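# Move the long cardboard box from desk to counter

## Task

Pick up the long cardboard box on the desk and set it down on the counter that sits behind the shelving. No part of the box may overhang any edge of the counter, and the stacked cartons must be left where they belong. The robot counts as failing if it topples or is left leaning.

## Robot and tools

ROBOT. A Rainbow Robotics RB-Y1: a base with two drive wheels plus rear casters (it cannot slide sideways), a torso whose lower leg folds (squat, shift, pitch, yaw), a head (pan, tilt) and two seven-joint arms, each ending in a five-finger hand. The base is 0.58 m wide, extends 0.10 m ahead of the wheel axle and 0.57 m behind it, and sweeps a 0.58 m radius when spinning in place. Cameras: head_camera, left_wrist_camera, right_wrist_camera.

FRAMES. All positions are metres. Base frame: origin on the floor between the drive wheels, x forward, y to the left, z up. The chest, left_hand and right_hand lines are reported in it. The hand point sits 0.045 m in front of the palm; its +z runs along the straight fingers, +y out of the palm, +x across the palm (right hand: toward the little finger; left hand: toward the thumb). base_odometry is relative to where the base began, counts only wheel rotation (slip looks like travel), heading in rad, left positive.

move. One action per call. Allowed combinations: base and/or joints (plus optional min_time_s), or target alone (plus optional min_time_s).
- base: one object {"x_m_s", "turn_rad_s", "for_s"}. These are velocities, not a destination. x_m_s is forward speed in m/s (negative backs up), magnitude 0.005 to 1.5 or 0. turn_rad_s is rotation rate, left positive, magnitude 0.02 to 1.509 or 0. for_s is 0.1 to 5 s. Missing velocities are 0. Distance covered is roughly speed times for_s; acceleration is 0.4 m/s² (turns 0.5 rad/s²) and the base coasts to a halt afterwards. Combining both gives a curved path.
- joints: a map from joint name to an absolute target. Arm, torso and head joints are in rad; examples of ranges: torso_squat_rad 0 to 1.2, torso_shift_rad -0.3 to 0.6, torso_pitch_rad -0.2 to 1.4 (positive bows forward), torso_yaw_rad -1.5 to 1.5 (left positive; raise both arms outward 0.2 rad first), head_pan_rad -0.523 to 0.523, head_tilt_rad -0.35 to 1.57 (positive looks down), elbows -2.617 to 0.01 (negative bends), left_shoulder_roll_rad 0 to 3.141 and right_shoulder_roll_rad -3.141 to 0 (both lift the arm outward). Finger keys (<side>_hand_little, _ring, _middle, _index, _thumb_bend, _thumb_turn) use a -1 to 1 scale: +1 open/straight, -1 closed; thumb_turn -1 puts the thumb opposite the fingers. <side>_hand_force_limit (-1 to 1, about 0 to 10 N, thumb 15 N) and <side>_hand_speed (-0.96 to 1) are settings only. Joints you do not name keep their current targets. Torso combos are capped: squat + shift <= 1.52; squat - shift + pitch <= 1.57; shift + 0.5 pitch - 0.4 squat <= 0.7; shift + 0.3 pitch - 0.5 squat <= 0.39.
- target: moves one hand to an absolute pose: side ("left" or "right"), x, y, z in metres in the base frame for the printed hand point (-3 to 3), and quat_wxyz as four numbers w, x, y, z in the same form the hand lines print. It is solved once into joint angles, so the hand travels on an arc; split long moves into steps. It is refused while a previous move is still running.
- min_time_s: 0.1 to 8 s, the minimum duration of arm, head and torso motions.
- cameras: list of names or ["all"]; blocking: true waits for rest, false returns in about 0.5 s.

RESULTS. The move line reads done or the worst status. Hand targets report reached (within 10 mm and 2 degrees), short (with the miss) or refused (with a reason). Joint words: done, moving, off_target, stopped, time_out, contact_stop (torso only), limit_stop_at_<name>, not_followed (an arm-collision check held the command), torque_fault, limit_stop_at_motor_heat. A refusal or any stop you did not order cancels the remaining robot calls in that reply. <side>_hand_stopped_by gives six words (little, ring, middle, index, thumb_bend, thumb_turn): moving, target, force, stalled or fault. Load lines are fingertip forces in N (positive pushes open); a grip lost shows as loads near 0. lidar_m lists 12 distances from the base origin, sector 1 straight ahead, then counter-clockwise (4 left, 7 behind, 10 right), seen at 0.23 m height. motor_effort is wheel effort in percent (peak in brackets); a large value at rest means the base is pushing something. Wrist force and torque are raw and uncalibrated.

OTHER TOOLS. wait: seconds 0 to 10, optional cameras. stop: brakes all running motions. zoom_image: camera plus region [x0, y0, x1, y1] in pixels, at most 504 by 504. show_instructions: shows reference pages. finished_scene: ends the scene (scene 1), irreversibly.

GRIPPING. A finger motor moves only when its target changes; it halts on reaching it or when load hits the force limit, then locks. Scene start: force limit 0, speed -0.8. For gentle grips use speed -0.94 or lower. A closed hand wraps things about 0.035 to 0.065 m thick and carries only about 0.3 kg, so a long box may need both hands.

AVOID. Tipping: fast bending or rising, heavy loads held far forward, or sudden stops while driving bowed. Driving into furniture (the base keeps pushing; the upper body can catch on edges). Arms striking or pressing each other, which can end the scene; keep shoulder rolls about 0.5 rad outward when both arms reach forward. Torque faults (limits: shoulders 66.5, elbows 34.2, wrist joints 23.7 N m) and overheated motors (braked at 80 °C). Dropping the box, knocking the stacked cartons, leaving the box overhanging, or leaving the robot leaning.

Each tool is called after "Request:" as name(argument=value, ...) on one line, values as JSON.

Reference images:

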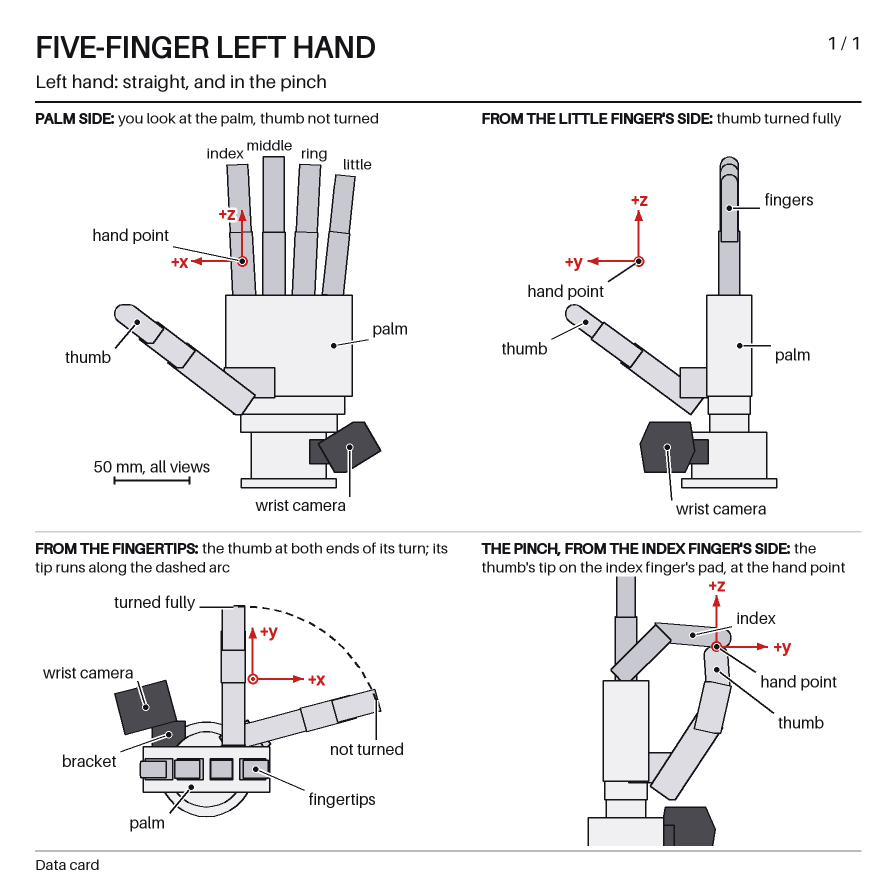

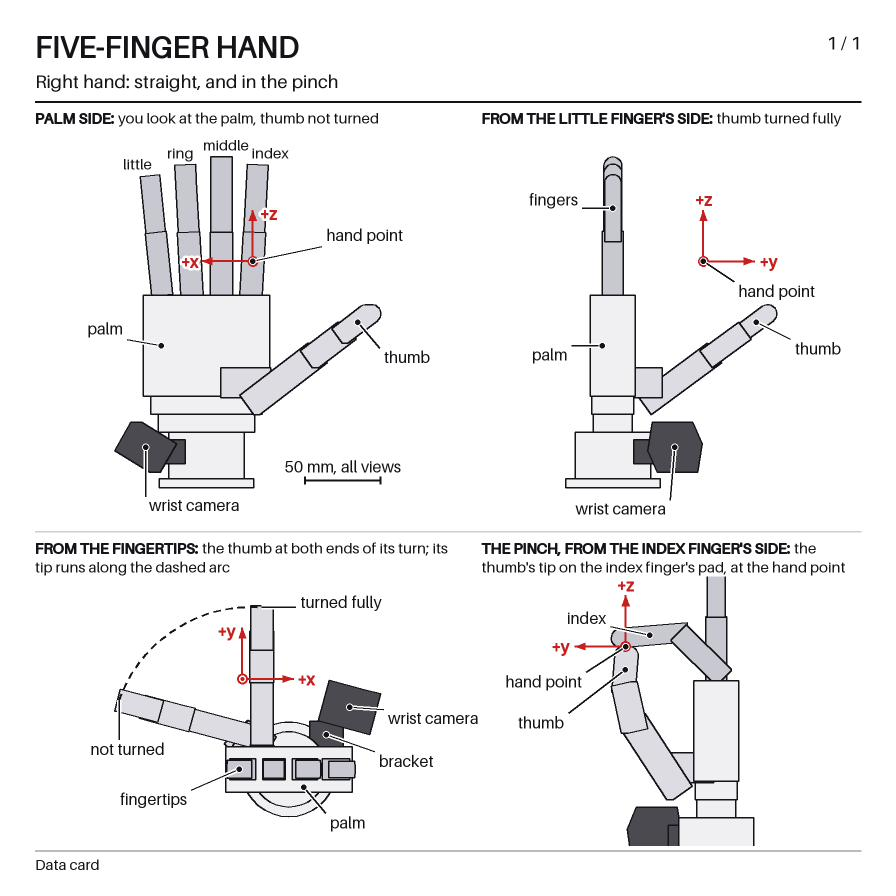

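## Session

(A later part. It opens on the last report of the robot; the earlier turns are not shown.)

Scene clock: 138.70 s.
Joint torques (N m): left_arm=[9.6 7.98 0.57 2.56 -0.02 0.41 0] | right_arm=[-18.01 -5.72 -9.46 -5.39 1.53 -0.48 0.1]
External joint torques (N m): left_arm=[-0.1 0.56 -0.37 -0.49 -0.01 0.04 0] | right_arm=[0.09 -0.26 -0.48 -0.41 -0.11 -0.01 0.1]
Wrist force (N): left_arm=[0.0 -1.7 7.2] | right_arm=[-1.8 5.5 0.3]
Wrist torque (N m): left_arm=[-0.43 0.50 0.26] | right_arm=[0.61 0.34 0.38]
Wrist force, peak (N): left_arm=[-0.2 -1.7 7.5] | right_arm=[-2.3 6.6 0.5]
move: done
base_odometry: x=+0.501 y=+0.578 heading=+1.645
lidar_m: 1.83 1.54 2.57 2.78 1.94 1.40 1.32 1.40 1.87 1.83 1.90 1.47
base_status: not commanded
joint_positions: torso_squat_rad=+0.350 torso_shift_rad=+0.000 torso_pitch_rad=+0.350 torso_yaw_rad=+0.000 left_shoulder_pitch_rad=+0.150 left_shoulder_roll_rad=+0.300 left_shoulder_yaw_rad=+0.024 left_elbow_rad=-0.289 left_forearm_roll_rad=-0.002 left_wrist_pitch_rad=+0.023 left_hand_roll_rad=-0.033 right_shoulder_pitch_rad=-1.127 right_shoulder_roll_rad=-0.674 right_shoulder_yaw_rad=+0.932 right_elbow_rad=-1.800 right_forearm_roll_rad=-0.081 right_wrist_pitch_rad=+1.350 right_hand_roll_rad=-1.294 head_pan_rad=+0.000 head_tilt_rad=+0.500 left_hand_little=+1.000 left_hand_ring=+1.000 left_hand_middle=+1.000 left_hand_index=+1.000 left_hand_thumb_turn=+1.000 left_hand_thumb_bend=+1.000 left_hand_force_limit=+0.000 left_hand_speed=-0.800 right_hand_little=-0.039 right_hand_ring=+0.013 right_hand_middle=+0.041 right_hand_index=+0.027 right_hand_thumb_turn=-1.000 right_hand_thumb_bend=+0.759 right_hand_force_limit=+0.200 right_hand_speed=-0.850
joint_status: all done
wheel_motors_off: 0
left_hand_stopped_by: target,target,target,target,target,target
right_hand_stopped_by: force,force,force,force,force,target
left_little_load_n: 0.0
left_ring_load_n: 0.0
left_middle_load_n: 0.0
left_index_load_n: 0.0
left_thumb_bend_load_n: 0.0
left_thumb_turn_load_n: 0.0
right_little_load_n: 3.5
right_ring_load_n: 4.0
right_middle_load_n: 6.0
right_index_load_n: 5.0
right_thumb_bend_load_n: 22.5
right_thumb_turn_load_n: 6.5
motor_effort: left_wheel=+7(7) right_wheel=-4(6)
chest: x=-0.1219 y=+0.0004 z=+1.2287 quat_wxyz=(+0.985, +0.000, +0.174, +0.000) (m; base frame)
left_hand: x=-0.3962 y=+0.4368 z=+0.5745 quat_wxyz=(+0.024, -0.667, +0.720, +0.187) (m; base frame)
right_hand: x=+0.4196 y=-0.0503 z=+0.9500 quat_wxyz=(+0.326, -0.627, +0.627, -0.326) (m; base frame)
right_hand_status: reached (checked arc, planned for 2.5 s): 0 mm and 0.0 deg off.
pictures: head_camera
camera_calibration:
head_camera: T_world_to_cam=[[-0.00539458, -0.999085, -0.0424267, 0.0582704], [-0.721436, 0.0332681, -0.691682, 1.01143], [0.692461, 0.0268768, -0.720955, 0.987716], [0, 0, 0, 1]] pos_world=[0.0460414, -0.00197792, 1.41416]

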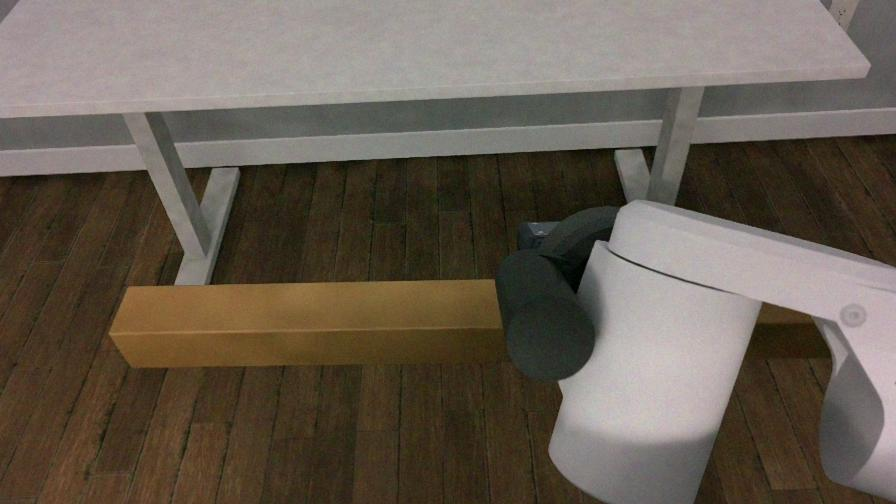

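Request:
move(joints={"right_shoulder_pitch_rad": -0.85, "right_shoulder_roll_rad": -0.18, "right_shoulder_yaw_rad": 0.92, "right_elbow_rad": -1.5, "right_forearm_roll_rad": 0.3, "right_wrist_pitch_rad": 1.1, "right_hand_roll_rad": -1.05, "left_shoulder_pitch_rad": -0.2, "left_shoulder_roll_rad": 0.07}, min_time_s=2.5, cameras=["head_camera"])

Scene clock: 147.90 s.
Joint torques (N m): left_arm=[-0.36 0.77 0.18 -0.22 -0.06 -0.12 0.07] | right_arm=[-13.09 4.34 -7.17 -8.8 1.75 -0.77 0.39]
External joint torques (N m): left_arm=[-1.52 -0.73 0 -0.09 -0.07 0.15 0.07] | right_arm=[1.51 1.3 -2.51 -0.53 0.39 0.01 0.38]
Wrist force (N): left_arm=[-1.4 0.4 7.3] | right_arm=[-2.2 4.8 0.8]
Wrist torque (N m): left_arm=[-0.31 0.64 0.12] | right_arm=[0.48 0.36 0.30]
Wrist force, peak (N): left_arm=[-1.3 0.2 7.7] | right_arm=[-2.2 6.2 0.8]
move: done
base_odometry: x=+0.501 y=+0.578 heading=+1.645
lidar_m: 1.84 1.56 2.57 2.78 1.93 1.40 1.31 1.39 1.86 1.84 1.90 1.47
base_status: not commanded
joint_positions: torso_squat_rad=+0.350 torso_shift_rad=+0.000 torso_pitch_rad=+0.350 torso_yaw_rad=+0.000 left_shoulder_pitch_rad=-0.200 left_shoulder_roll_rad=+0.070 left_shoulder_yaw_rad=+0.024 left_elbow_rad=-0.289 left_forearm_roll_rad=-0.002 left_wrist_pitch_rad=+0.023 left_hand_roll_rad=-0.033 right_shoulder_pitch_rad=-0.850 right_shoulder_roll_rad=-0.180 right_shoulder_yaw_rad=+0.921 right_elbow_rad=-1.500 right_forearm_roll_rad=+0.300 right_wrist_pitch_rad=+1.100 right_hand_roll_rad=-1.050 head_pan_rad=+0.000 head_tilt_rad=+0.500 left_hand_little=+1.000 left_hand_ring=+1.000 left_hand_middle=+1.000 left_hand_index=+1.000 left_hand_thumb_turn=+1.000 left_hand_thumb_bend=+1.000 left_hand_force_limit=+0.000 left_hand_speed=-0.800 right_hand_little=-0.039 right_hand_ring=+0.013 right_hand_middle=+0.041 right_hand_index=+0.027 right_hand_thumb_turn=-1.000 right_hand_thumb_bend=+0.759 right_hand_force_limit=+0.200 right_hand_speed=-0.850
joint_status: all done
wheel_motors_off: 0
left_hand_stopped_by: target,target,target,target,target,target
right_hand_stopped_by: force,force,force,force,force,target
left_little_load_n: 0.0
left_ring_load_n: 0.0
left_middle_load_n: 0.0
left_index_load_n: 0.0
left_thumb_bend_load_n: 0.0
left_thumb_turn_load_n: 0.0
right_little_load_n: 3.0
right_ring_load_n: 4.0
right_middle_load_n: 6.5
right_index_load_n: 4.5
right_thumb_bend_load_n: 22.0
right_thumb_turn_load_n: 6.5
motor_effort: left_wheel=+6(7) right_wheel=-4(5)
chest: x=-0.1219 y=+0.0004 z=+1.2287 quat_wxyz=(+0.985, +0.000, +0.174, +0.000) (m; base frame)
left_hand: x=-0.1366 y=+0.2397 z=+0.4867 quat_wxyz=(+0.057, -0.673, +0.738, -0.018) (m; base frame)
right_hand: x=+0.3292 y=+0.0973 z=+0.8359 quat_wxyz=(+0.348, -0.717, +0.538, -0.273) (m; base frame)
pictures: head_camera
camera_calibration:
head_camera: T_world_to_cam=[[-0.00539458, -0.999085, -0.0424267, 0.0582704], [-0.721436, 0.0332681, -0.691682, 1.01143], [0.692461, 0.0268768, -0.720955, 0.987716], [0, 0, 0, 1]] pos_world=[0.0460414, -0.00197792, 1.41416]

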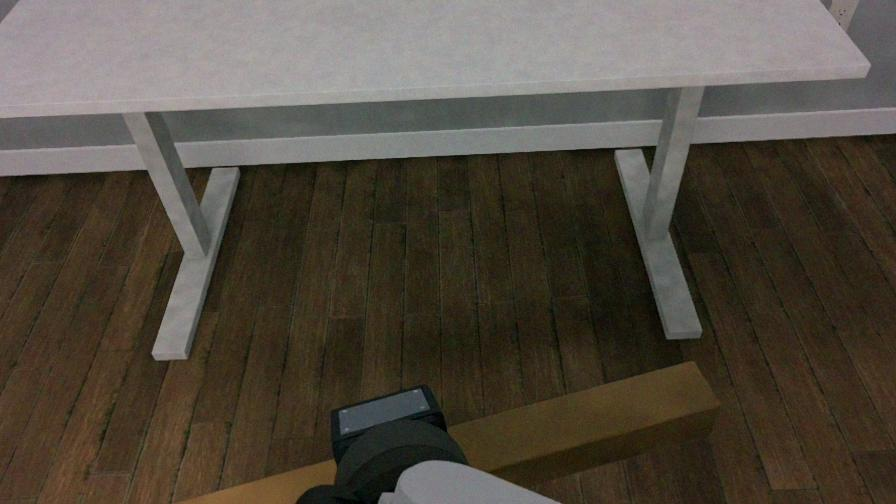

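Request:
move(target={"side": "right", "x": 0.40, "y": -0.01, "z": 0.95, "quat_wxyz": [0.3265, -0.6272, 0.6272, -0.3265]}, min_time_s=2, cameras=["head_camera"])

Scene clock: 150.63 s.
Joint torques (N m): left_arm=[-0.37 0.8 0.13 -0.28 -0.13 -0.25 0.09] | right_arm=[-16.64 -3.73 -7.87 -9.16 1.18 -0.77 0.29]
External joint torques (N m): left_arm=[-1.53 -0.7 -0.06 -0.15 -0.14 0.02 0.09] | right_arm=[-0.15 -2.53 -2.24 -1.62 -0.27 0.17 0.28]
Wrist force (N): left_arm=[-1.1 0.4 7.6] | right_arm=[-2.2 5.1 0.7]
Wrist torque (N m): left_arm=[-0.31 0.61 0.12] | right_arm=[0.51 0.41 0.35]
Wrist force, peak (N): left_arm=[-1.4 0.3 7.7] | right_arm=[-2.6 5.4 1.6]
move: done
base_odometry: x=+0.501 y=+0.578 heading=+1.645
lidar_m: 1.83 1.54 2.57 2.78 1.93 1.40 1.33 1.39 1.85 1.84 1.90 1.48
base_status: not commanded
joint_positions: torso_squat_rad=+0.350 torso_shift_rad=+0.000 torso_pitch_rad=+0.350 torso_yaw_rad=+0.000 left_shoulder_pitch_rad=-0.200 left_shoulder_roll_rad=+0.070 left_shoulder_yaw_rad=+0.024 left_elbow_rad=-0.289 left_forearm_roll_rad=-0.002 left_wrist_pitch_rad=+0.023 left_hand_roll_rad=-0.033 right_shoulder_pitch_rad=-0.915 right_shoulder_roll_rad=-0.335 right_shoulder_yaw_rad=+0.661 right_elbow_rad=-1.795 right_forearm_roll_rad=+0.187 right_wrist_pitch_rad=+1.423 right_hand_roll_rad=-0.970 head_pan_rad=+0.000 head_tilt_rad=+0.500 left_hand_little=+1.000 left_hand_ring=+1.000 left_hand_middle=+1.000 left_hand_index=+1.000 left_hand_thumb_turn=+1.000 left_hand_thumb_bend=+1.000 left_hand_force_limit=+0.000 left_hand_speed=-0.800 right_hand_little=-0.039 right_hand_ring=+0.013 right_hand_middle=+0.041 right_hand_index=+0.027 right_hand_thumb_turn=-1.000 right_hand_thumb_bend=+0.759 right_hand_force_limit=+0.200 right_hand_speed=-0.850
joint_status: all done
wheel_motors_off: 0
left_hand_stopped_by: target,target,target,target,target,target
right_hand_stopped_by: force,force,force,force,force,target
left_little_load_n: 0.0
left_ring_load_n: 0.0
left_middle_load_n: 0.0
left_index_load_n: 0.0
left_thumb_bend_load_n: 0.0
left_thumb_turn_load_n: 0.0
right_little_load_n: 3.5
right_ring_load_n: 4.0
right_middle_load_n: 6.5
right_index_load_n: 5.0
right_thumb_bend_load_n: 22.0
right_thumb_turn_load_n: 7.0
motor_effort: left_wheel=+7(7) right_wheel=-5(5)
chest: x=-0.1219 y=+0.0004 z=+1.2287 quat_wxyz=(+0.985, +0.000, +0.174, +0.000) (m; base frame)
left_hand: x=-0.1366 y=+0.2397 z=+0.4867 quat_wxyz=(+0.057, -0.673, +0.738, -0.018) (m; base frame)
right_hand: x=+0.3998 y=-0.0096 z=+0.9495 quat_wxyz=(+0.326, -0.627, +0.627, -0.327) (m; base frame)
right_hand_status: reached (checked arc, planned for 2.0 s): 1 mm and 0.0 deg off.
pictures: head_camera
camera_calibration:
head_camera: T_world_to_cam=[[-0.00539458, -0.999085, -0.0424267, 0.0582704], [-0.721436, 0.0332681, -0.691682, 1.01143], [0.692461, 0.0268768, -0.720955, 0.987716], [0, 0, 0, 1]] pos_world=[0.0460414, -0.00197792, 1.41416]

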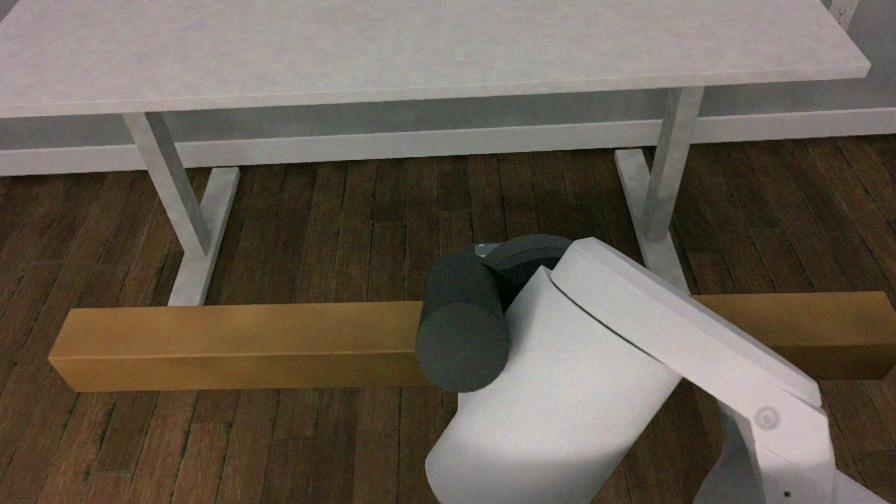

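Request:
move(base={"turn_rad_s": 1.2, "for_s": 1.83}, joints={"head_tilt_rad": 0.35}, cameras=["head_camera"])

Scene clock: 159.97 s.
Joint torques (N m): left_arm=[-0.59 0.91 0.44 -0.36 -0.12 -0.24 0.13] | right_arm=[-16.98 -2.78 -8.16 -9.28 1.17 -0.97 0.2]
External joint torques (N m): left_arm=[-1.75 -0.59 0.25 -0.24 -0.13 0.03 0.13] | right_arm=[-0.49 -1.58 -2.52 -1.74 -0.28 -0.03 0.19]
Wrist force (N): left_arm=[-1.3 0.6 7.6] | right_arm=[-1.9 4.6 -0.2]
Wrist torque (N m): left_arm=[-0.27 0.63 0.12] | right_arm=[0.52 0.36 0.36]
Wrist force, peak (N): left_arm=[-1.3 0.4 7.8] | right_arm=[-2.7 5.9 1.2]
move: done
base_odometry: x=+0.501 y=+0.578 heading=-2.958
lidar_m: 2.78 1.74 1.37 1.32 1.43 1.87 1.84 1.99 1.48 1.84 1.55 2.83
base_status: done (sent for 1.83 of 1.83 s)
joint_positions: torso_squat_rad=+0.350 torso_shift_rad=+0.000 torso_pitch_rad=+0.350 torso_yaw_rad=+0.000 left_shoulder_pitch_rad=-0.200 left_shoulder_roll_rad=+0.070 left_shoulder_yaw_rad=+0.024 left_elbow_rad=-0.289 left_forearm_roll_rad=-0.002 left_wrist_pitch_rad=+0.023 left_hand_roll_rad=-0.033 right_shoulder_pitch_rad=-0.916 right_shoulder_roll_rad=-0.335 right_shoulder_yaw_rad=+0.661 right_elbow_rad=-1.795 right_forearm_roll_rad=+0.187 right_wrist_pitch_rad=+1.423 right_hand_roll_rad=-0.970 head_pan_rad=+0.000 head_tilt_rad=+0.350 left_hand_little=+1.000 left_hand_ring=+1.000 left_hand_middle=+1.000 left_hand_index=+1.000 left_hand_thumb_turn=+1.000 left_hand_thumb_bend=+1.000 left_hand_force_limit=+0.000 left_hand_speed=-0.800 right_hand_little=-0.039 right_hand_ring=+0.013 right_hand_middle=+0.041 right_hand_index=+0.027 right_hand_thumb_turn=-1.000 right_hand_thumb_bend=+0.759 right_hand_force_limit=+0.200 right_hand_speed=-0.850
joint_status: all done
wheel_motors_off: 0
left_hand_stopped_by: target,target,target,target,target,target
right_hand_stopped_by: force,force,force,force,force,target
left_little_load_n: 0.0
left_ring_load_n: 0.0
left_middle_load_n: 0.0
left_index_load_n: 0.0
left_thumb_bend_load_n: 0.0
left_thumb_turn_load_n: 0.0
right_little_load_n: 3.5
right_ring_load_n: 4.5
right_middle_load_n: 6.5
right_index_load_n: 5.0
right_thumb_bend_load_n: 22.0
right_thumb_turn_load_n: 6.5
motor_effort: left_wheel=+1(34) right_wheel=+5(32)
chest: x=-0.1219 y=+0.0004 z=+1.2287 quat_wxyz=(+0.985, +0.000, +0.174, +0.000) (m; base frame)
left_hand: x=-0.1366 y=+0.2396 z=+0.4867 quat_wxyz=(+0.057, -0.673, +0.738, -0.018) (m; base frame)
right_hand: x=+0.3999 y=-0.0097 z=+0.9496 quat_wxyz=(+0.326, -0.627, +0.627, -0.327) (m; base frame)
pictures: head_camera
camera_calibration:
head_camera: T_world_to_cam=[[0.00100845, -0.999085, -0.0427551, 0.0589414], [-0.609985, 0.0332651, -0.791714, 1.15601], [0.792412, 0.0268784, -0.609393, 0.833775], [0, 0, 0, 1]] pos_world=[0.0443971, -0.00197793, 1.42585]

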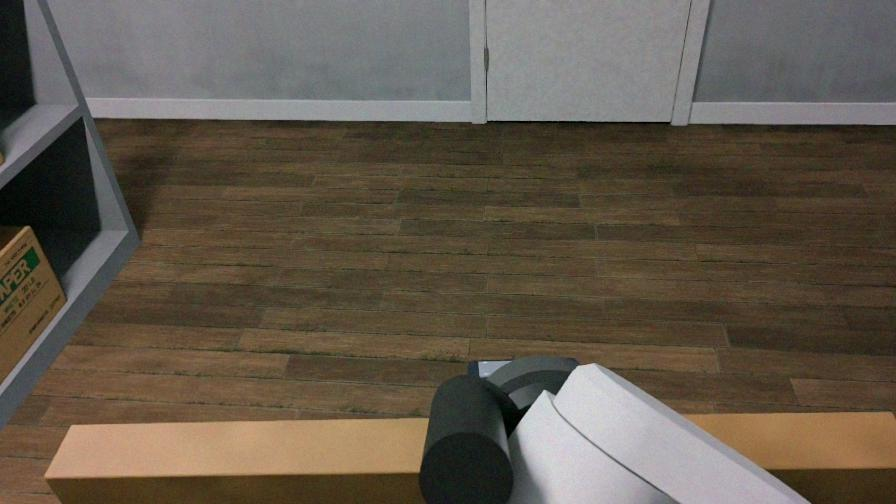

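Request:
move(base={"x_m_s": 0.6, "for_s": 3.57})

Scene clock: 166.03 s.
Joint torques (N m): left_arm=[1.36 1.15 0.13 -0.38 -0.19 -0.19 0.14] | right_arm=[-16.1 -2.85 -8.08 -8.35 1.5 -0.62 0.24]
External joint torques (N m): left_arm=[0.2 -0.35 -0.06 -0.25 -0.2 0.08 0.14] | right_arm=[0.39 -1.65 -2.44 -0.81 0.05 0.33 0.23]
Wrist force (N): left_arm=[-1.3 0.5 7.5] | right_arm=[-1.8 5.0 0.9]
Wrist torque (N m): left_arm=[-0.30 0.62 0.12] | right_arm=[0.51 0.31 0.38]
Wrist force, peak (N): left_arm=[-1.3 0.9 7.8] | right_arm=[-1.8 6.0 0.7]
move: done
base_odometry: x=-1.603 y=+0.186 heading=-2.957
lidar_m: 0.63 0.71 1.07 1.13 1.30 1.77 3.97 2.14 2.09 1.88 0.84 0.66
base_status: done (sent for 3.57 of 3.57 s)
joint_positions: torso_squat_rad=+0.350 torso_shift_rad=+0.000 torso_pitch_rad=+0.350 torso_yaw_rad=+0.000 left_shoulder_pitch_rad=-0.200 left_shoulder_roll_rad=+0.070 left_shoulder_yaw_rad=+0.024 left_elbow_rad=-0.289 left_forearm_roll_rad=-0.002 left_wrist_pitch_rad=+0.023 left_hand_roll_rad=-0.033 right_shoulder_pitch_rad=-0.916 right_shoulder_roll_rad=-0.335 right_shoulder_yaw_rad=+0.661 right_elbow_rad=-1.795 right_forearm_roll_rad=+0.187 right_wrist_pitch_rad=+1.423 right_hand_roll_rad=-0.970 head_pan_rad=+0.000 head_tilt_rad=+0.350 left_hand_little=+1.000 left_hand_ring=+1.000 left_hand_middle=+1.000 left_hand_index=+1.000 left_hand_thumb_turn=+1.000 left_hand_thumb_bend=+1.000 left_hand_force_limit=+0.000 left_hand_speed=-0.800 right_hand_little=-0.039 right_hand_ring=+0.013 right_hand_middle=+0.041 right_hand_index=+0.027 right_hand_thumb_turn=-1.000 right_hand_thumb_bend=+0.759 right_hand_force_limit=+0.200 right_hand_speed=-0.850
joint_status: not commanded
wheel_motors_off: 0
left_hand_stopped_by: target,target,target,target,target,target
right_hand_stopped_by: force,force,force,force,force,target
left_little_load_n: 0.0
left_ring_load_n: 0.0
left_middle_load_n: 0.0
left_index_load_n: 0.0
left_thumb_bend_load_n: 0.0
left_thumb_turn_load_n: 0.0
right_little_load_n: 3.5
right_ring_load_n: 4.0
right_middle_load_n: 6.0
right_index_load_n: 4.5
right_thumb_bend_load_n: 22.5
right_thumb_turn_load_n: 7.0
motor_effort: left_wheel=+3(38) right_wheel=-3(39)
chest: x=-0.1218 y=+0.0004 z=+1.2287 quat_wxyz=(+0.985, +0.000, +0.174, +0.000) (m; base frame)
left_hand: x=-0.1363 y=+0.2396 z=+0.4867 quat_wxyz=(+0.057, -0.673, +0.738, -0.018) (m; base frame)
right_hand: x=+0.4000 y=-0.0096 z=+0.9496 quat_wxyz=(+0.327, -0.627, +0.627, -0.327) (m; base frame)
pictures: none

Request:
move(base={"turn_rad_s": 1.2, "for_s": 1.575})

Request:
move(base={"x_m_s": 0.4, "for_s": 1.82}, cameras=["head_camera"])

Scene clock: 170.33 s.
Joint torques (N m): left_arm=[1.01 1.04 -0.04 -0.45 -0.08 -0.19 0.01] | right_arm=[-16.29 -3.1 -7.63 -8.6 1.36 -0.85 0.27]
External joint torques (N m): left_arm=[-0.15 -0.46 -0.22 -0.32 -0.09 0.08 0.01] | right_arm=[0.21 -1.9 -1.99 -1.06 -0.09 0.1 0.27]
Wrist force (N): left_arm=[-1.5 0.4 7.6] | right_arm=[-1.9 5.4 1.0]
Wrist torque (N m): left_arm=[-0.32 0.66 0.10] | right_arm=[0.58 0.33 0.38]
Wrist force, peak (N): left_arm=[-1.7 0.6 7.9] | right_arm=[-2.2 6.1 0.7]
move: done
base_odometry: x=-1.603 y=+0.186 heading=-1.731
lidar_m: 1.41 1.14 1.32 2.36 3.10 2.14 2.04 1.29 0.74 0.64 0.65 0.78
base_status: done (sent for 1.57 of 1.57 s)
joint_positions: torso_squat_rad=+0.350 torso_shift_rad=+0.000 torso_pitch_rad=+0.350 torso_yaw_rad=+0.000 left_shoulder_pitch_rad=-0.200 left_shoulder_roll_rad=+0.070 left_shoulder_yaw_rad=+0.024 left_elbow_rad=-0.289 left_forearm_roll_rad=-0.002 left_wrist_pitch_rad=+0.023 left_hand_roll_rad=-0.033 right_shoulder_pitch_rad=-0.916 right_shoulder_roll_rad=-0.335 right_shoulder_yaw_rad=+0.661 right_elbow_rad=-1.795 right_forearm_roll_rad=+0.187 right_wrist_pitch_rad=+1.423 right_hand_roll_rad=-0.970 head_pan_rad=+0.000 head_tilt_rad=+0.350 left_hand_little=+1.000 left_hand_ring=+1.000 left_hand_middle=+1.000 left_hand_index=+1.000 left_hand_thumb_turn=+1.000 left_hand_thumb_bend=+1.000 left_hand_force_limit=+0.000 left_hand_speed=-0.800 right_hand_little=-0.039 right_hand_ring=+0.013 right_hand_middle=+0.041 right_hand_index=+0.027 right_hand_thumb_turn=-1.000 right_hand_thumb_bend=+0.759 right_hand_force_limit=+0.200 right_hand_speed=-0.850
joint_status: not commanded
wheel_motors_off: 0
left_hand_stopped_by: target,target,target,target,target,target
right_hand_stopped_by: force,force,force,force,force,target
left_little_load_n: 0.0
left_ring_load_n: 0.0
left_middle_load_n: 0.0
left_index_load_n: 0.0
left_thumb_bend_load_n: 0.0
left_thumb_turn_load_n: 0.0
right_little_load_n: 3.5
right_ring_load_n: 4.0
right_middle_load_n: 6.5
right_index_load_n: 5.0
right_thumb_bend_load_n: 22.0
right_thumb_turn_load_n: 6.5
motor_effort: left_wheel=+0(35) right_wheel=+6(31)
chest: x=-0.1218 y=+0.0004 z=+1.2287 quat_wxyz=(+0.985, +0.000, +0.174, +0.000) (m; base frame)
left_hand: x=-0.1363 y=+0.2396 z=+0.4867 quat_wxyz=(+0.057, -0.673, +0.738, -0.018) (m; base frame)
right_hand: x=+0.4000 y=-0.0096 z=+0.9496 quat_wxyz=(+0.327, -0.627, +0.627, -0.327) (m; base frame)
pictures: none

Scene clock: 173.90 s.
Joint torques (N m): left_arm=[0.94 1.51 -0.34 -0.22 -0.16 -0.01 0.08] | right_arm=[-15.91 -2.58 -7.74 -8.62 1.27 -0.84 0.14]
External joint torques (N m): left_arm=[-0.22 0.01 -0.52 -0.09 -0.17 0.26 0.09] | right_arm=[0.58 -1.38 -2.11 -1.08 -0.18 0.11 0.14]
Wrist force (N): left_arm=[-1.5 0.6 7.5] | right_arm=[-2.9 4.5 0.7]
Wrist torque (N m): left_arm=[-0.28 0.68 0.12] | right_arm=[0.43 0.48 0.29]
Wrist force, peak (N): left_arm=[-1.3 0.4 7.8] | right_arm=[-2.4 6.0 0.9]
move: done
base_odometry: x=-1.719 y=-0.538 heading=-1.730
lidar_m: 1.04 0.85 0.58 0.92 4.16 2.81 2.78 0.92 0.56 0.48 0.50 0.57
base_status: done (sent for 1.83 of 1.83 s)
joint_positions: torso_squat_rad=+0.350 torso_shift_rad=+0.000 torso_pitch_rad=+0.350 torso_yaw_rad=+0.000 left_shoulder_pitch_rad=-0.200 left_shoulder_roll_rad=+0.070 left_shoulder_yaw_rad=+0.024 left_elbow_rad=-0.289 left_forearm_roll_rad=-0.002 left_wrist_pitch_rad=+0.023 left_hand_roll_rad=-0.033 right_shoulder_pitch_rad=-0.916 right_shoulder_roll_rad=-0.335 right_shoulder_yaw_rad=+0.661 right_elbow_rad=-1.795 right_forearm_roll_rad=+0.187 right_wrist_pitch_rad=+1.423 right_hand_roll_rad=-0.970 head_pan_rad=+0.000 head_tilt_rad=+0.350 left_hand_little=+1.000 left_hand_ring=+1.000 left_hand_middle=+1.000 left_hand_index=+1.000 left_hand_thumb_turn=+1.000 left_hand_thumb_bend=+1.000 left_hand_force_limit=+0.000 left_hand_speed=-0.800 right_hand_little=-0.039 right_hand_ring=+0.013 right_hand_middle=+0.041 right_hand_index=+0.027 right_hand_thumb_turn=-1.000 right_hand_thumb_bend=+0.759 right_hand_force_limit=+0.200 right_hand_speed=-0.850
joint_status: not commanded
wheel_motors_off: 0
left_hand_stopped_by: target,target,target,target,target,target
right_hand_stopped_by: force,force,force,force,force,target
left_little_load_n: 0.0
left_ring_load_n: 0.0
left_middle_load_n: 0.0
left_index_load_n: 0.0
left_thumb_bend_load_n: 0.0
left_thumb_turn_load_n: 0.0
right_little_load_n: 3.0
right_ring_load_n: 4.0
right_middle_load_n: 6.0
right_index_load_n: 5.0
right_thumb_bend_load_n: 22.0
right_thumb_turn_load_n: 6.5
motor_effort: left_wheel=+2(32) right_wheel=-2(35)
chest: x=-0.1218 y=+0.0004 z=+1.2287 quat_wxyz=(+0.985, +0.000, +0.174, +0.000) (m; base frame)
left_hand: x=-0.1364 y=+0.2396 z=+0.4867 quat_wxyz=(+0.057, -0.673, +0.738, -0.018) (m; base frame)
right_hand: x=+0.4000 y=-0.0096 z=+0.9496 quat_wxyz=(+0.327, -0.627, +0.627, -0.327) (m; base frame)
pictures: head_camera
camera_calibration:
head_camera: T_world_to_cam=[[0.000996322, -0.999085, -0.0427569, 0.0589443], [-0.610159, 0.033268, -0.79158, 1.15595], [0.792279, 0.0268771, -0.609567, 0.83387], [0, 0, 0, 1]] pos_world=[0.0445981, -0.00197792, 1.42585]

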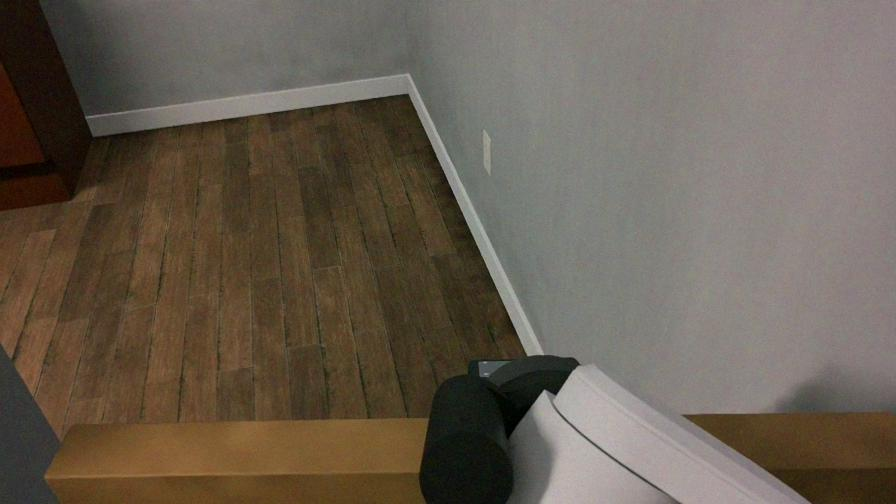

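Request:
move(base={"turn_rad_s": 0.3, "for_s": 0.84})

Request:
move(base={"x_m_s": 0.3, "for_s": 1.5}, cameras=["head_camera"])

Scene clock: 190.13 s.
Joint torques (N m): left_arm=[0.88 1.16 -0.07 -0.34 0.06 -0.07 0.17] | right_arm=[-15.87 -2.64 -7.56 -8.73 1.47 -0.78 0.25]
External joint torques (N m): left_arm=[-0.28 -0.34 -0.25 -0.21 0.05 0.2 0.17] | right_arm=[0.63 -1.45 -1.92 -1.19 0.02 0.17 0.24]
Wrist force (N): left_arm=[-1.4 0.4 7.7] | right_arm=[-1.9 5.3 0.7]
Wrist torque (N m): left_arm=[-0.34 0.65 0.12] | right_arm=[0.57 0.34 0.38]
Wrist force, peak (N): left_arm=[-1.4 0.6 7.7] | right_arm=[-2.6 5.9 1.1]
move: done
base_odometry: x=-1.719 y=-0.538 heading=-1.481
lidar_m: 2.05 0.61 0.60 1.67 3.65 2.80 1.87 0.71 0.51 0.48 0.52 0.71
base_status: done (sent for 0.83 of 0.83 s)
joint_positions: torso_squat_rad=+0.350 torso_shift_rad=+0.000 torso_pitch_rad=+0.350 torso_yaw_rad=+0.000 left_shoulder_pitch_rad=-0.200 left_shoulder_roll_rad=+0.070 left_shoulder_yaw_rad=+0.024 left_elbow_rad=-0.289 left_forearm_roll_rad=-0.002 left_wrist_pitch_rad=+0.023 left_hand_roll_rad=-0.033 right_shoulder_pitch_rad=-0.916 right_shoulder_roll_rad=-0.335 right_shoulder_yaw_rad=+0.661 right_elbow_rad=-1.795 right_forearm_roll_rad=+0.187 right_wrist_pitch_rad=+1.423 right_hand_roll_rad=-0.970 head_pan_rad=+0.000 head_tilt_rad=+0.350 left_hand_little=+1.000 left_hand_ring=+1.000 left_hand_middle=+1.000 left_hand_index=+1.000 left_hand_thumb_turn=+1.000 left_hand_thumb_bend=+1.000 left_hand_force_limit=+0.000 left_hand_speed=-0.800 right_hand_little=-0.039 right_hand_ring=+0.013 right_hand_middle=+0.041 right_hand_index=+0.027 right_hand_thumb_turn=-1.000 right_hand_thumb_bend=+0.759 right_hand_force_limit=+0.200 right_hand_speed=-0.850
joint_status: not commanded
wheel_motors_off: 0
left_hand_stopped_by: target,target,target,target,target,target
right_hand_stopped_by: force,force,force,force,force,target
left_little_load_n: 0.0
left_ring_load_n: 0.0
left_middle_load_n: 0.0
left_index_load_n: 0.0
left_thumb_bend_load_n: 0.0
left_thumb_turn_load_n: 0.0
right_little_load_n: 3.0
right_ring_load_n: 4.5
right_middle_load_n: 6.0
right_index_load_n: 5.0
right_thumb_bend_load_n: 22.0
right_thumb_turn_load_n: 6.5
motor_effort: left_wheel=-2(33) right_wheel=+0(30)
chest: x=-0.1218 y=+0.0004 z=+1.2287 quat_wxyz=(+0.985, +0.000, +0.174, +0.000) (m; base frame)
left_hand: x=-0.1364 y=+0.2396 z=+0.4867 quat_wxyz=(+0.057, -0.673, +0.738, -0.018) (m; base frame)
right_hand: x=+0.4000 y=-0.0097 z=+0.9496 quat_wxyz=(+0.327, -0.627, +0.627, -0.327) (m; base frame)
pictures: none

Scene clock: 193.13 s.
Joint torques (N m): left_arm=[0.99 1.39 -0.03 -0.29 0.06 -0.15 -0.02] | right_arm=[-15.55 -2.63 -7.29 -8.63 1.48 -0.79 0.24]
External joint torques (N m): left_arm=[-0.18 -0.1 -0.22 -0.17 0.05 0.11 -0.02] | right_arm=[0.94 -1.43 -1.65 -1.09 0.03 0.16 0.24]
Wrist force (N): left_arm=[-1.3 0.6 7.5] | right_arm=[-2.4 4.9 1.1]
Wrist torque (N m): left_arm=[-0.28 0.63 0.11] | right_arm=[0.46 0.41 0.34]
Wrist force, peak (N): left_arm=[-1.3 0.5 7.7] | right_arm=[-2.0 5.8 0.5]
move: done
base_odometry: x=-1.679 y=-0.986 heading=-1.481
lidar_m: 2.07 2.25 0.45 0.42 3.96 3.19 1.80 0.72 0.52 0.49 0.52 0.72
base_status: done (sent for 1.5 of 1.5 s)
joint_positions: torso_squat_rad=+0.350 torso_shift_rad=+0.000 torso_pitch_rad=+0.350 torso_yaw_rad=+0.000 left_shoulder_pitch_rad=-0.200 left_shoulder_roll_rad=+0.070 left_shoulder_yaw_rad=+0.024 left_elbow_rad=-0.289 left_forearm_roll_rad=-0.002 left_wrist_pitch_rad=+0.023 left_hand_roll_rad=-0.033 right_shoulder_pitch_rad=-0.916 right_shoulder_roll_rad=-0.335 right_shoulder_yaw_rad=+0.661 right_elbow_rad=-1.795 right_forearm_roll_rad=+0.187 right_wrist_pitch_rad=+1.423 right_hand_roll_rad=-0.970 head_pan_rad=+0.000 head_tilt_rad=+0.350 left_hand_little=+1.000 left_hand_ring=+1.000 left_hand_middle=+1.000 left_hand_index=+1.000 left_hand_thumb_turn=+1.000 left_hand_thumb_bend=+1.000 left_hand_force_limit=+0.000 left_hand_speed=-0.800 right_hand_little=-0.039 right_hand_ring=+0.013 right_hand_middle=+0.041 right_hand_index=+0.027 right_hand_thumb_turn=-1.000 right_hand_thumb_bend=+0.759 right_hand_force_limit=+0.200 right_hand_speed=-0.850
joint_status: not commanded
wheel_motors_off: 0
left_hand_stopped_by: target,target,target,target,target,target
right_hand_stopped_by: force,force,force,force,force,target
left_little_load_n: 0.0
left_ring_load_n: 0.5
left_middle_load_n: 0.0
left_index_load_n: 0.0
left_thumb_bend_load_n: 0.0
left_thumb_turn_load_n: 0.5
right_little_load_n: 3.5
right_ring_load_n: 4.0
right_middle_load_n: 6.5
right_index_load_n: 4.5
right_thumb_bend_load_n: 22.0
right_thumb_turn_load_n: 6.5
motor_effort: left_wheel=+1(32) right_wheel=-3(34)
chest: x=-0.1218 y=+0.0004 z=+1.2287 quat_wxyz=(+0.985, +0.000, +0.174, +0.000) (m; base frame)
left_hand: x=-0.1364 y=+0.2396 z=+0.4867 quat_wxyz=(+0.057, -0.673, +0.738, -0.018) (m; base frame)
right_hand: x=+0.4000 y=-0.0097 z=+0.9496 quat_wxyz=(+0.327, -0.627, +0.627, -0.327) (m; base frame)
pictures: head_camera
camera_calibration:
head_camera: T_world_to_cam=[[0.000996322, -0.999085, -0.0427569, 0.0589443], [-0.610159, 0.033268, -0.79158, 1.15595], [0.792279, 0.0268771, -0.609567, 0.83387], [0, 0, 0, 1]] pos_world=[0.0445981, -0.00197792, 1.42585]

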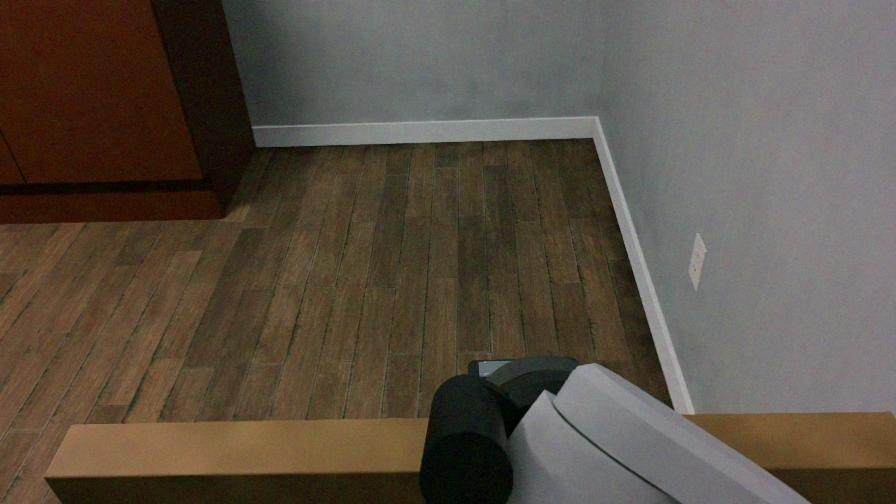

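Request:
move(base={"x_m_s": 0.4, "for_s": 2.5}, cameras=["head_camera"])

Scene clock: 197.87 s.
Joint torques (N m): left_arm=[1.09 0.96 -0.04 -0.32 -0.15 -0.2 0.07] | right_arm=[-15.83 -2.93 -6.99 -8.56 1.27 -0.69 0.35]
External joint torques (N m): left_arm=[-0.07 -0.54 -0.22 -0.19 -0.16 0.07 0.07] | right_arm=[0.66 -1.73 -1.35 -1.02 -0.18 0.25 0.34]
Wrist force (N): left_arm=[-1.3 0.4 7.3] | right_arm=[-1.8 5.0 0.2]
Wrist torque (N m): left_arm=[-0.29 0.62 0.15] | right_arm=[0.51 0.32 0.38]
Wrist force, peak (N): left_arm=[-1.3 0.4 7.8] | right_arm=[-2.5 5.9 0.3]
move: done
base_odometry: x=-1.589 y=-1.982 heading=-1.480
lidar_m: 1.64 1.38 1.52 2.27 0.86 0.75 1.90 0.72 0.53 0.50 0.54 0.75
base_status: done (sent for 2.5 of 2.5 s)
joint_positions: torso_squat_rad=+0.350 torso_shift_rad=+0.000 torso_pitch_rad=+0.350 torso_yaw_rad=+0.000 left_shoulder_pitch_rad=-0.200 left_shoulder_roll_rad=+0.070 left_shoulder_yaw_rad=+0.024 left_elbow_rad=-0.289 left_forearm_roll_rad=-0.002 left_wrist_pitch_rad=+0.023 left_hand_roll_rad=-0.033 right_shoulder_pitch_rad=-0.916 right_shoulder_roll_rad=-0.335 right_shoulder_yaw_rad=+0.661 right_elbow_rad=-1.795 right_forearm_roll_rad=+0.187 right_wrist_pitch_rad=+1.423 right_hand_roll_rad=-0.970 head_pan_rad=+0.000 head_tilt_rad=+0.350 left_hand_little=+1.000 left_hand_ring=+1.000 left_hand_middle=+1.000 left_hand_index=+1.000 left_hand_thumb_turn=+1.000 left_hand_thumb_bend=+1.000 left_hand_force_limit=+0.000 left_hand_speed=-0.800 right_hand_little=-0.039 right_hand_ring=+0.013 right_hand_middle=+0.041 right_hand_index=+0.027 right_hand_thumb_turn=-1.000 right_hand_thumb_bend=+0.759 right_hand_force_limit=+0.200 right_hand_speed=-0.850
joint_status: not commanded
wheel_motors_off: 0
left_hand_stopped_by: target,target,target,target,target,target
right_hand_stopped_by: force,force,force,force,force,target
left_little_load_n: 0.0
left_ring_load_n: 0.0
left_middle_load_n: 0.0
left_index_load_n: 0.0
left_thumb_bend_load_n: -0.5
left_thumb_turn_load_n: 0.0
right_little_load_n: 3.5
right_ring_load_n: 4.0
right_middle_load_n: 6.5
right_index_load_n: 5.0
right_thumb_bend_load_n: 22.0
right_thumb_turn_load_n: 6.5
motor_effort: left_wheel=+2(28) right_wheel=-2(21)
chest: x=-0.1218 y=+0.0004 z=+1.2287 quat_wxyz=(+0.985, +0.000, +0.174, +0.000) (m; base frame)
left_hand: x=-0.1364 y=+0.2396 z=+0.4867 quat_wxyz=(+0.057, -0.673, +0.738, -0.018) (m; base frame)
right_hand: x=+0.4000 y=-0.0096 z=+0.9496 quat_wxyz=(+0.327, -0.627, +0.627, -0.327) (m; base frame)
pictures: head_camera
camera_calibration:
head_camera: T_world_to_cam=[[0.000996322, -0.999085, -0.0427569, 0.0589443], [-0.610159, 0.033268, -0.79158, 1.15595], [0.792279, 0.0268771, -0.609567, 0.83387], [0, 0, 0, 1]] pos_world=[0.0445981, -0.00197792, 1.42585]

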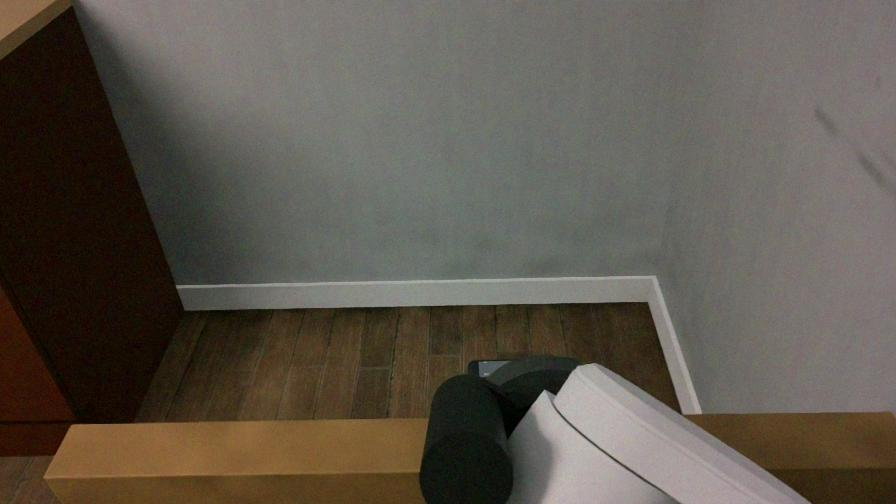

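Request:
move(base={"turn_rad_s": 0.35, "for_s": 0.86})

Request:
move(base={"x_m_s": 0.3, "for_s": 1.55})

Scene clock: 200.70 s.
Joint torques (N m): left_arm=[1.02 1.19 -0.3 -0.18 -0.06 -0.23 0.03] | right_arm=[-16.28 -3.32 -7.83 -8.67 1.45 -0.57 0.5]
External joint torques (N m): left_arm=[-0.13 -0.31 -0.49 -0.05 -0.07 0.04 0.03] | right_arm=[0.21 -2.12 -2.2 -1.13 0 0.37 0.49]
Wrist force (N): left_arm=[-1.2 0.5 7.6] | right_arm=[-2.4 4.5 0.8]
Wrist torque (N m): left_arm=[-0.29 0.62 0.13] | right_arm=[0.44 0.45 0.33]
Wrist force, peak (N): left_arm=[-1.3 0.6 7.8] | right_arm=[-2.6 6.0 1.2]
move: done
base_odometry: x=-1.589 y=-1.982 heading=-1.178
lidar_m: 1.64 1.38 2.36 1.14 0.74 0.93 0.96 0.58 0.51 0.53 0.63 1.16
base_status: done (sent for 0.87 of 0.87 s)
joint_positions: torso_squat_rad=+0.350 torso_shift_rad=+0.000 torso_pitch_rad=+0.350 torso_yaw_rad=+0.000 left_shoulder_pitch_rad=-0.200 left_shoulder_roll_rad=+0.070 left_shoulder_yaw_rad=+0.024 left_elbow_rad=-0.289 left_forearm_roll_rad=-0.002 left_wrist_pitch_rad=+0.023 left_hand_roll_rad=-0.033 right_shoulder_pitch_rad=-0.916 right_shoulder_roll_rad=-0.335 right_shoulder_yaw_rad=+0.661 right_elbow_rad=-1.795 right_forearm_roll_rad=+0.187 right_wrist_pitch_rad=+1.423 right_hand_roll_rad=-0.970 head_pan_rad=+0.000 head_tilt_rad=+0.350 left_hand_little=+1.000 left_hand_ring=+1.000 left_hand_middle=+1.000 left_hand_index=+1.000 left_hand_thumb_turn=+1.000 left_hand_thumb_bend=+1.000 left_hand_force_limit=+0.000 left_hand_speed=-0.800 right_hand_little=-0.039 right_hand_ring=+0.013 right_hand_middle=+0.041 right_hand_index=+0.027 right_hand_thumb_turn=-1.000 right_hand_thumb_bend=+0.759 right_hand_force_limit=+0.200 right_hand_speed=-0.850
joint_status: not commanded
wheel_motors_off: 0
left_hand_stopped_by: target,target,target,target,target,target
right_hand_stopped_by: force,force,force,force,force,target
left_little_load_n: 0.0
left_ring_load_n: 0.0
left_middle_load_n: 0.0
left_index_load_n: 0.0
left_thumb_bend_load_n: 0.0
left_thumb_turn_load_n: 0.0
right_little_load_n: 3.5
right_ring_load_n: 4.0
right_middle_load_n: 6.5
right_index_load_n: 5.0
right_thumb_bend_load_n: 22.5
right_thumb_turn_load_n: 6.5
motor_effort: left_wheel=+3(33) right_wheel=+6(30)
chest: x=-0.1218 y=+0.0004 z=+1.2287 quat_wxyz=(+0.985, +0.000, +0.174, +0.000) (m; base frame)
left_hand: x=-0.1364 y=+0.2396 z=+0.4867 quat_wxyz=(+0.057, -0.673, +0.738, -0.018) (m; base frame)
right_hand: x=+0.4000 y=-0.0096 z=+0.9496 quat_wxyz=(+0.327, -0.627, +0.627, -0.327) (m; base frame)
pictures: none

Scene clock: 203.77 s.
Joint torques (N m): left_arm=[1.21 1.59 -0.22 -0.3 -0.05 -0.31 0] | right_arm=[-16.38 -3.11 -6.89 -8.86 1.39 -0.9 0.22]
External joint torques (N m): left_arm=[0.05 0.09 -0.41 -0.17 -0.06 -0.05 0] | right_arm=[0.11 -1.91 -1.25 -1.32 -0.06 0.04 0.21]
Wrist force (N): left_arm=[-1.2 0.4 7.5] | right_arm=[-1.7 5.1 0.5]
Wrist torque (N m): left_arm=[-0.33 0.63 0.13] | right_arm=[0.56 0.31 0.42]
Wrist force, peak (N): left_arm=[-1.5 0.5 7.7] | right_arm=[-2.1 5.8 1.1]
move: done
base_odometry: x=-1.409 y=-2.416 heading=-1.177
lidar_m: 1.19 0.96 1.34 1.95 1.20 1.10 1.24 0.75 0.66 0.67 0.80 1.18
base_status: done (sent for 1.57 of 1.57 s)
joint_positions: torso_squat_rad=+0.350 torso_shift_rad=+0.000 torso_pitch_rad=+0.350 torso_yaw_rad=+0.000 left_shoulder_pitch_rad=-0.200 left_shoulder_roll_rad=+0.070 left_shoulder_yaw_rad=+0.024 left_elbow_rad=-0.289 left_forearm_roll_rad=-0.002 left_wrist_pitch_rad=+0.023 left_hand_roll_rad=-0.033 right_shoulder_pitch_rad=-0.916 right_shoulder_roll_rad=-0.335 right_shoulder_yaw_rad=+0.661 right_elbow_rad=-1.795 right_forearm_roll_rad=+0.187 right_wrist_pitch_rad=+1.423 right_hand_roll_rad=-0.970 head_pan_rad=+0.000 head_tilt_rad=+0.350 left_hand_little=+1.000 left_hand_ring=+1.000 left_hand_middle=+1.000 left_hand_index=+1.000 left_hand_thumb_turn=+1.000 left_hand_thumb_bend=+1.000 left_hand_force_limit=+0.000 left_hand_speed=-0.800 right_hand_little=-0.039 right_hand_ring=+0.013 right_hand_middle=+0.041 right_hand_index=+0.027 right_hand_thumb_turn=-1.000 right_hand_thumb_bend=+0.759 right_hand_force_limit=+0.200 right_hand_speed=-0.850
joint_status: not commanded
wheel_motors_off: 0
left_hand_stopped_by: target,target,target,target,target,target
right_hand_stopped_by: force,force,force,force,force,target
left_little_load_n: 0.0
left_ring_load_n: 0.0
left_middle_load_n: 0.0
left_index_load_n: 0.0
left_thumb_bend_load_n: 0.0
left_thumb_turn_load_n: 0.0
right_little_load_n: 3.5
right_ring_load_n: 4.0
right_middle_load_n: 6.0
right_index_load_n: 4.5
right_thumb_bend_load_n: 22.5
right_thumb_turn_load_n: 6.5
motor_effort: left_wheel=+1(32) right_wheel=-3(34)
chest: x=-0.1218 y=+0.0004 z=+1.2287 quat_wxyz=(+0.985, +0.000, +0.174, +0.000) (m; base frame)
left_hand: x=-0.1364 y=+0.2396 z=+0.4867 quat_wxyz=(+0.057, -0.673, +0.738, -0.018) (m; base frame)
right_hand: x=+0.4000 y=-0.0097 z=+0.9496 quat_wxyz=(+0.327, -0.627, +0.627, -0.327) (m; base frame)
pictures: none

Request:
move(base={"turn_rad_s": 1.2, "for_s": 1.6}, joints={"head_pan_rad": -0.5, "head_tilt_rad": 0.3}, cameras=["head_camera"])

Scene clock: 208.30 s.
Joint torques (N m): left_arm=[1.16 1.14 0.12 -0.03 -0.05 -0.14 -0.02] | right_arm=[-16.08 -3.05 -7.87 -8.81 1.5 -0.61 0.45]
External joint torques (N m): left_arm=[0.01 -0.36 -0.06 0.1 -0.07 0.13 -0.01] | right_arm=[0.42 -1.85 -2.24 -1.27 0.05 0.33 0.44]
Wrist force (N): left_arm=[-1.4 0.4 7.6] | right_arm=[-1.9 5.3 0.1]
Wrist torque (N m): left_arm=[-0.32 0.65 0.11] | right_arm=[0.59 0.36 0.30]
Wrist force, peak (N): left_arm=[-1.4 0.0 7.7] | right_arm=[-2.7 5.8 0.9]
move: done
base_odometry: x=-1.409 y=-2.416 heading=+0.102
lidar_m: 3.68 1.47 1.10 1.19 0.91 0.68 0.66 0.69 0.98 1.18 1.02 0.95
base_status: done (sent for 1.6 of 1.6 s)
joint_positions: torso_squat_rad=+0.350 torso_shift_rad=+0.000 torso_pitch_rad=+0.350 torso_yaw_rad=+0.000 left_shoulder_pitch_rad=-0.200 left_shoulder_roll_rad=+0.070 left_shoulder_yaw_rad=+0.024 left_elbow_rad=-0.289 left_forearm_roll_rad=-0.002 left_wrist_pitch_rad=+0.023 left_hand_roll_rad=-0.033 right_shoulder_pitch_rad=-0.916 right_shoulder_roll_rad=-0.335 right_shoulder_yaw_rad=+0.661 right_elbow_rad=-1.795 right_forearm_roll_rad=+0.187 right_wrist_pitch_rad=+1.423 right_hand_roll_rad=-0.970 head_pan_rad=-0.500 head_tilt_rad=+0.300 left_hand_little=+1.000 left_hand_ring=+1.000 left_hand_middle=+1.000 left_hand_index=+1.000 left_hand_thumb_turn=+1.000 left_hand_thumb_bend=+1.000 left_hand_force_limit=+0.000 left_hand_speed=-0.800 right_hand_little=-0.039 right_hand_ring=+0.013 right_hand_middle=+0.041 right_hand_index=+0.027 right_hand_thumb_turn=-1.000 right_hand_thumb_bend=+0.759 right_hand_force_limit=+0.200 right_hand_speed=-0.850
joint_status: all done
wheel_motors_off: 0
left_hand_stopped_by: target,target,target,target,target,target
right_hand_stopped_by: force,force,force,force,force,target
left_little_load_n: 0.0
left_ring_load_n: 0.0
left_middle_load_n: 0.0
left_index_load_n: 0.0
left_thumb_bend_load_n: 0.0
left_thumb_turn_load_n: 0.0
right_little_load_n: 3.5
right_ring_load_n: 4.0
right_middle_load_n: 6.5
right_index_load_n: 4.5
right_thumb_bend_load_n: 22.5
right_thumb_turn_load_n: 6.5
motor_effort: left_wheel=+0(33) right_wheel=+6(31)
chest: x=-0.1218 y=+0.0004 z=+1.2287 quat_wxyz=(+0.985, +0.000, +0.174, +0.000) (m; base frame)
left_hand: x=-0.1364 y=+0.2396 z=+0.4867 quat_wxyz=(+0.057, -0.673, +0.738, -0.018) (m; base frame)
right_hand: x=+0.4000 y=-0.0097 z=+0.9496 quat_wxyz=(+0.327, -0.627, +0.627, -0.327) (m; base frame)
pictures: head_camera
camera_calibration:
head_camera: T_world_to_cam=[[-0.44871, -0.885247, 0.122461, -0.188568], [-0.525809, 0.150713, -0.837144, 1.22275], [0.722623, -0.440026, -0.533098, 0.724011], [0, 0, 0, 1]] pos_world=[0.0351356, -0.0326305, 1.43268]

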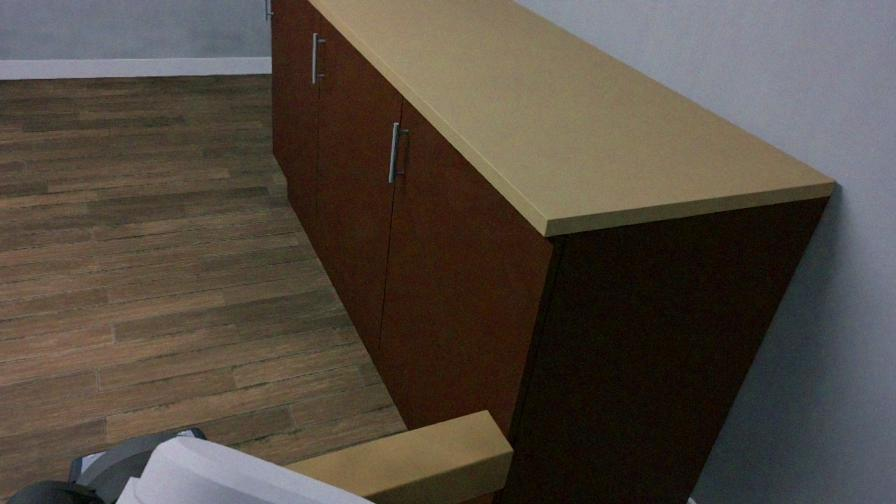

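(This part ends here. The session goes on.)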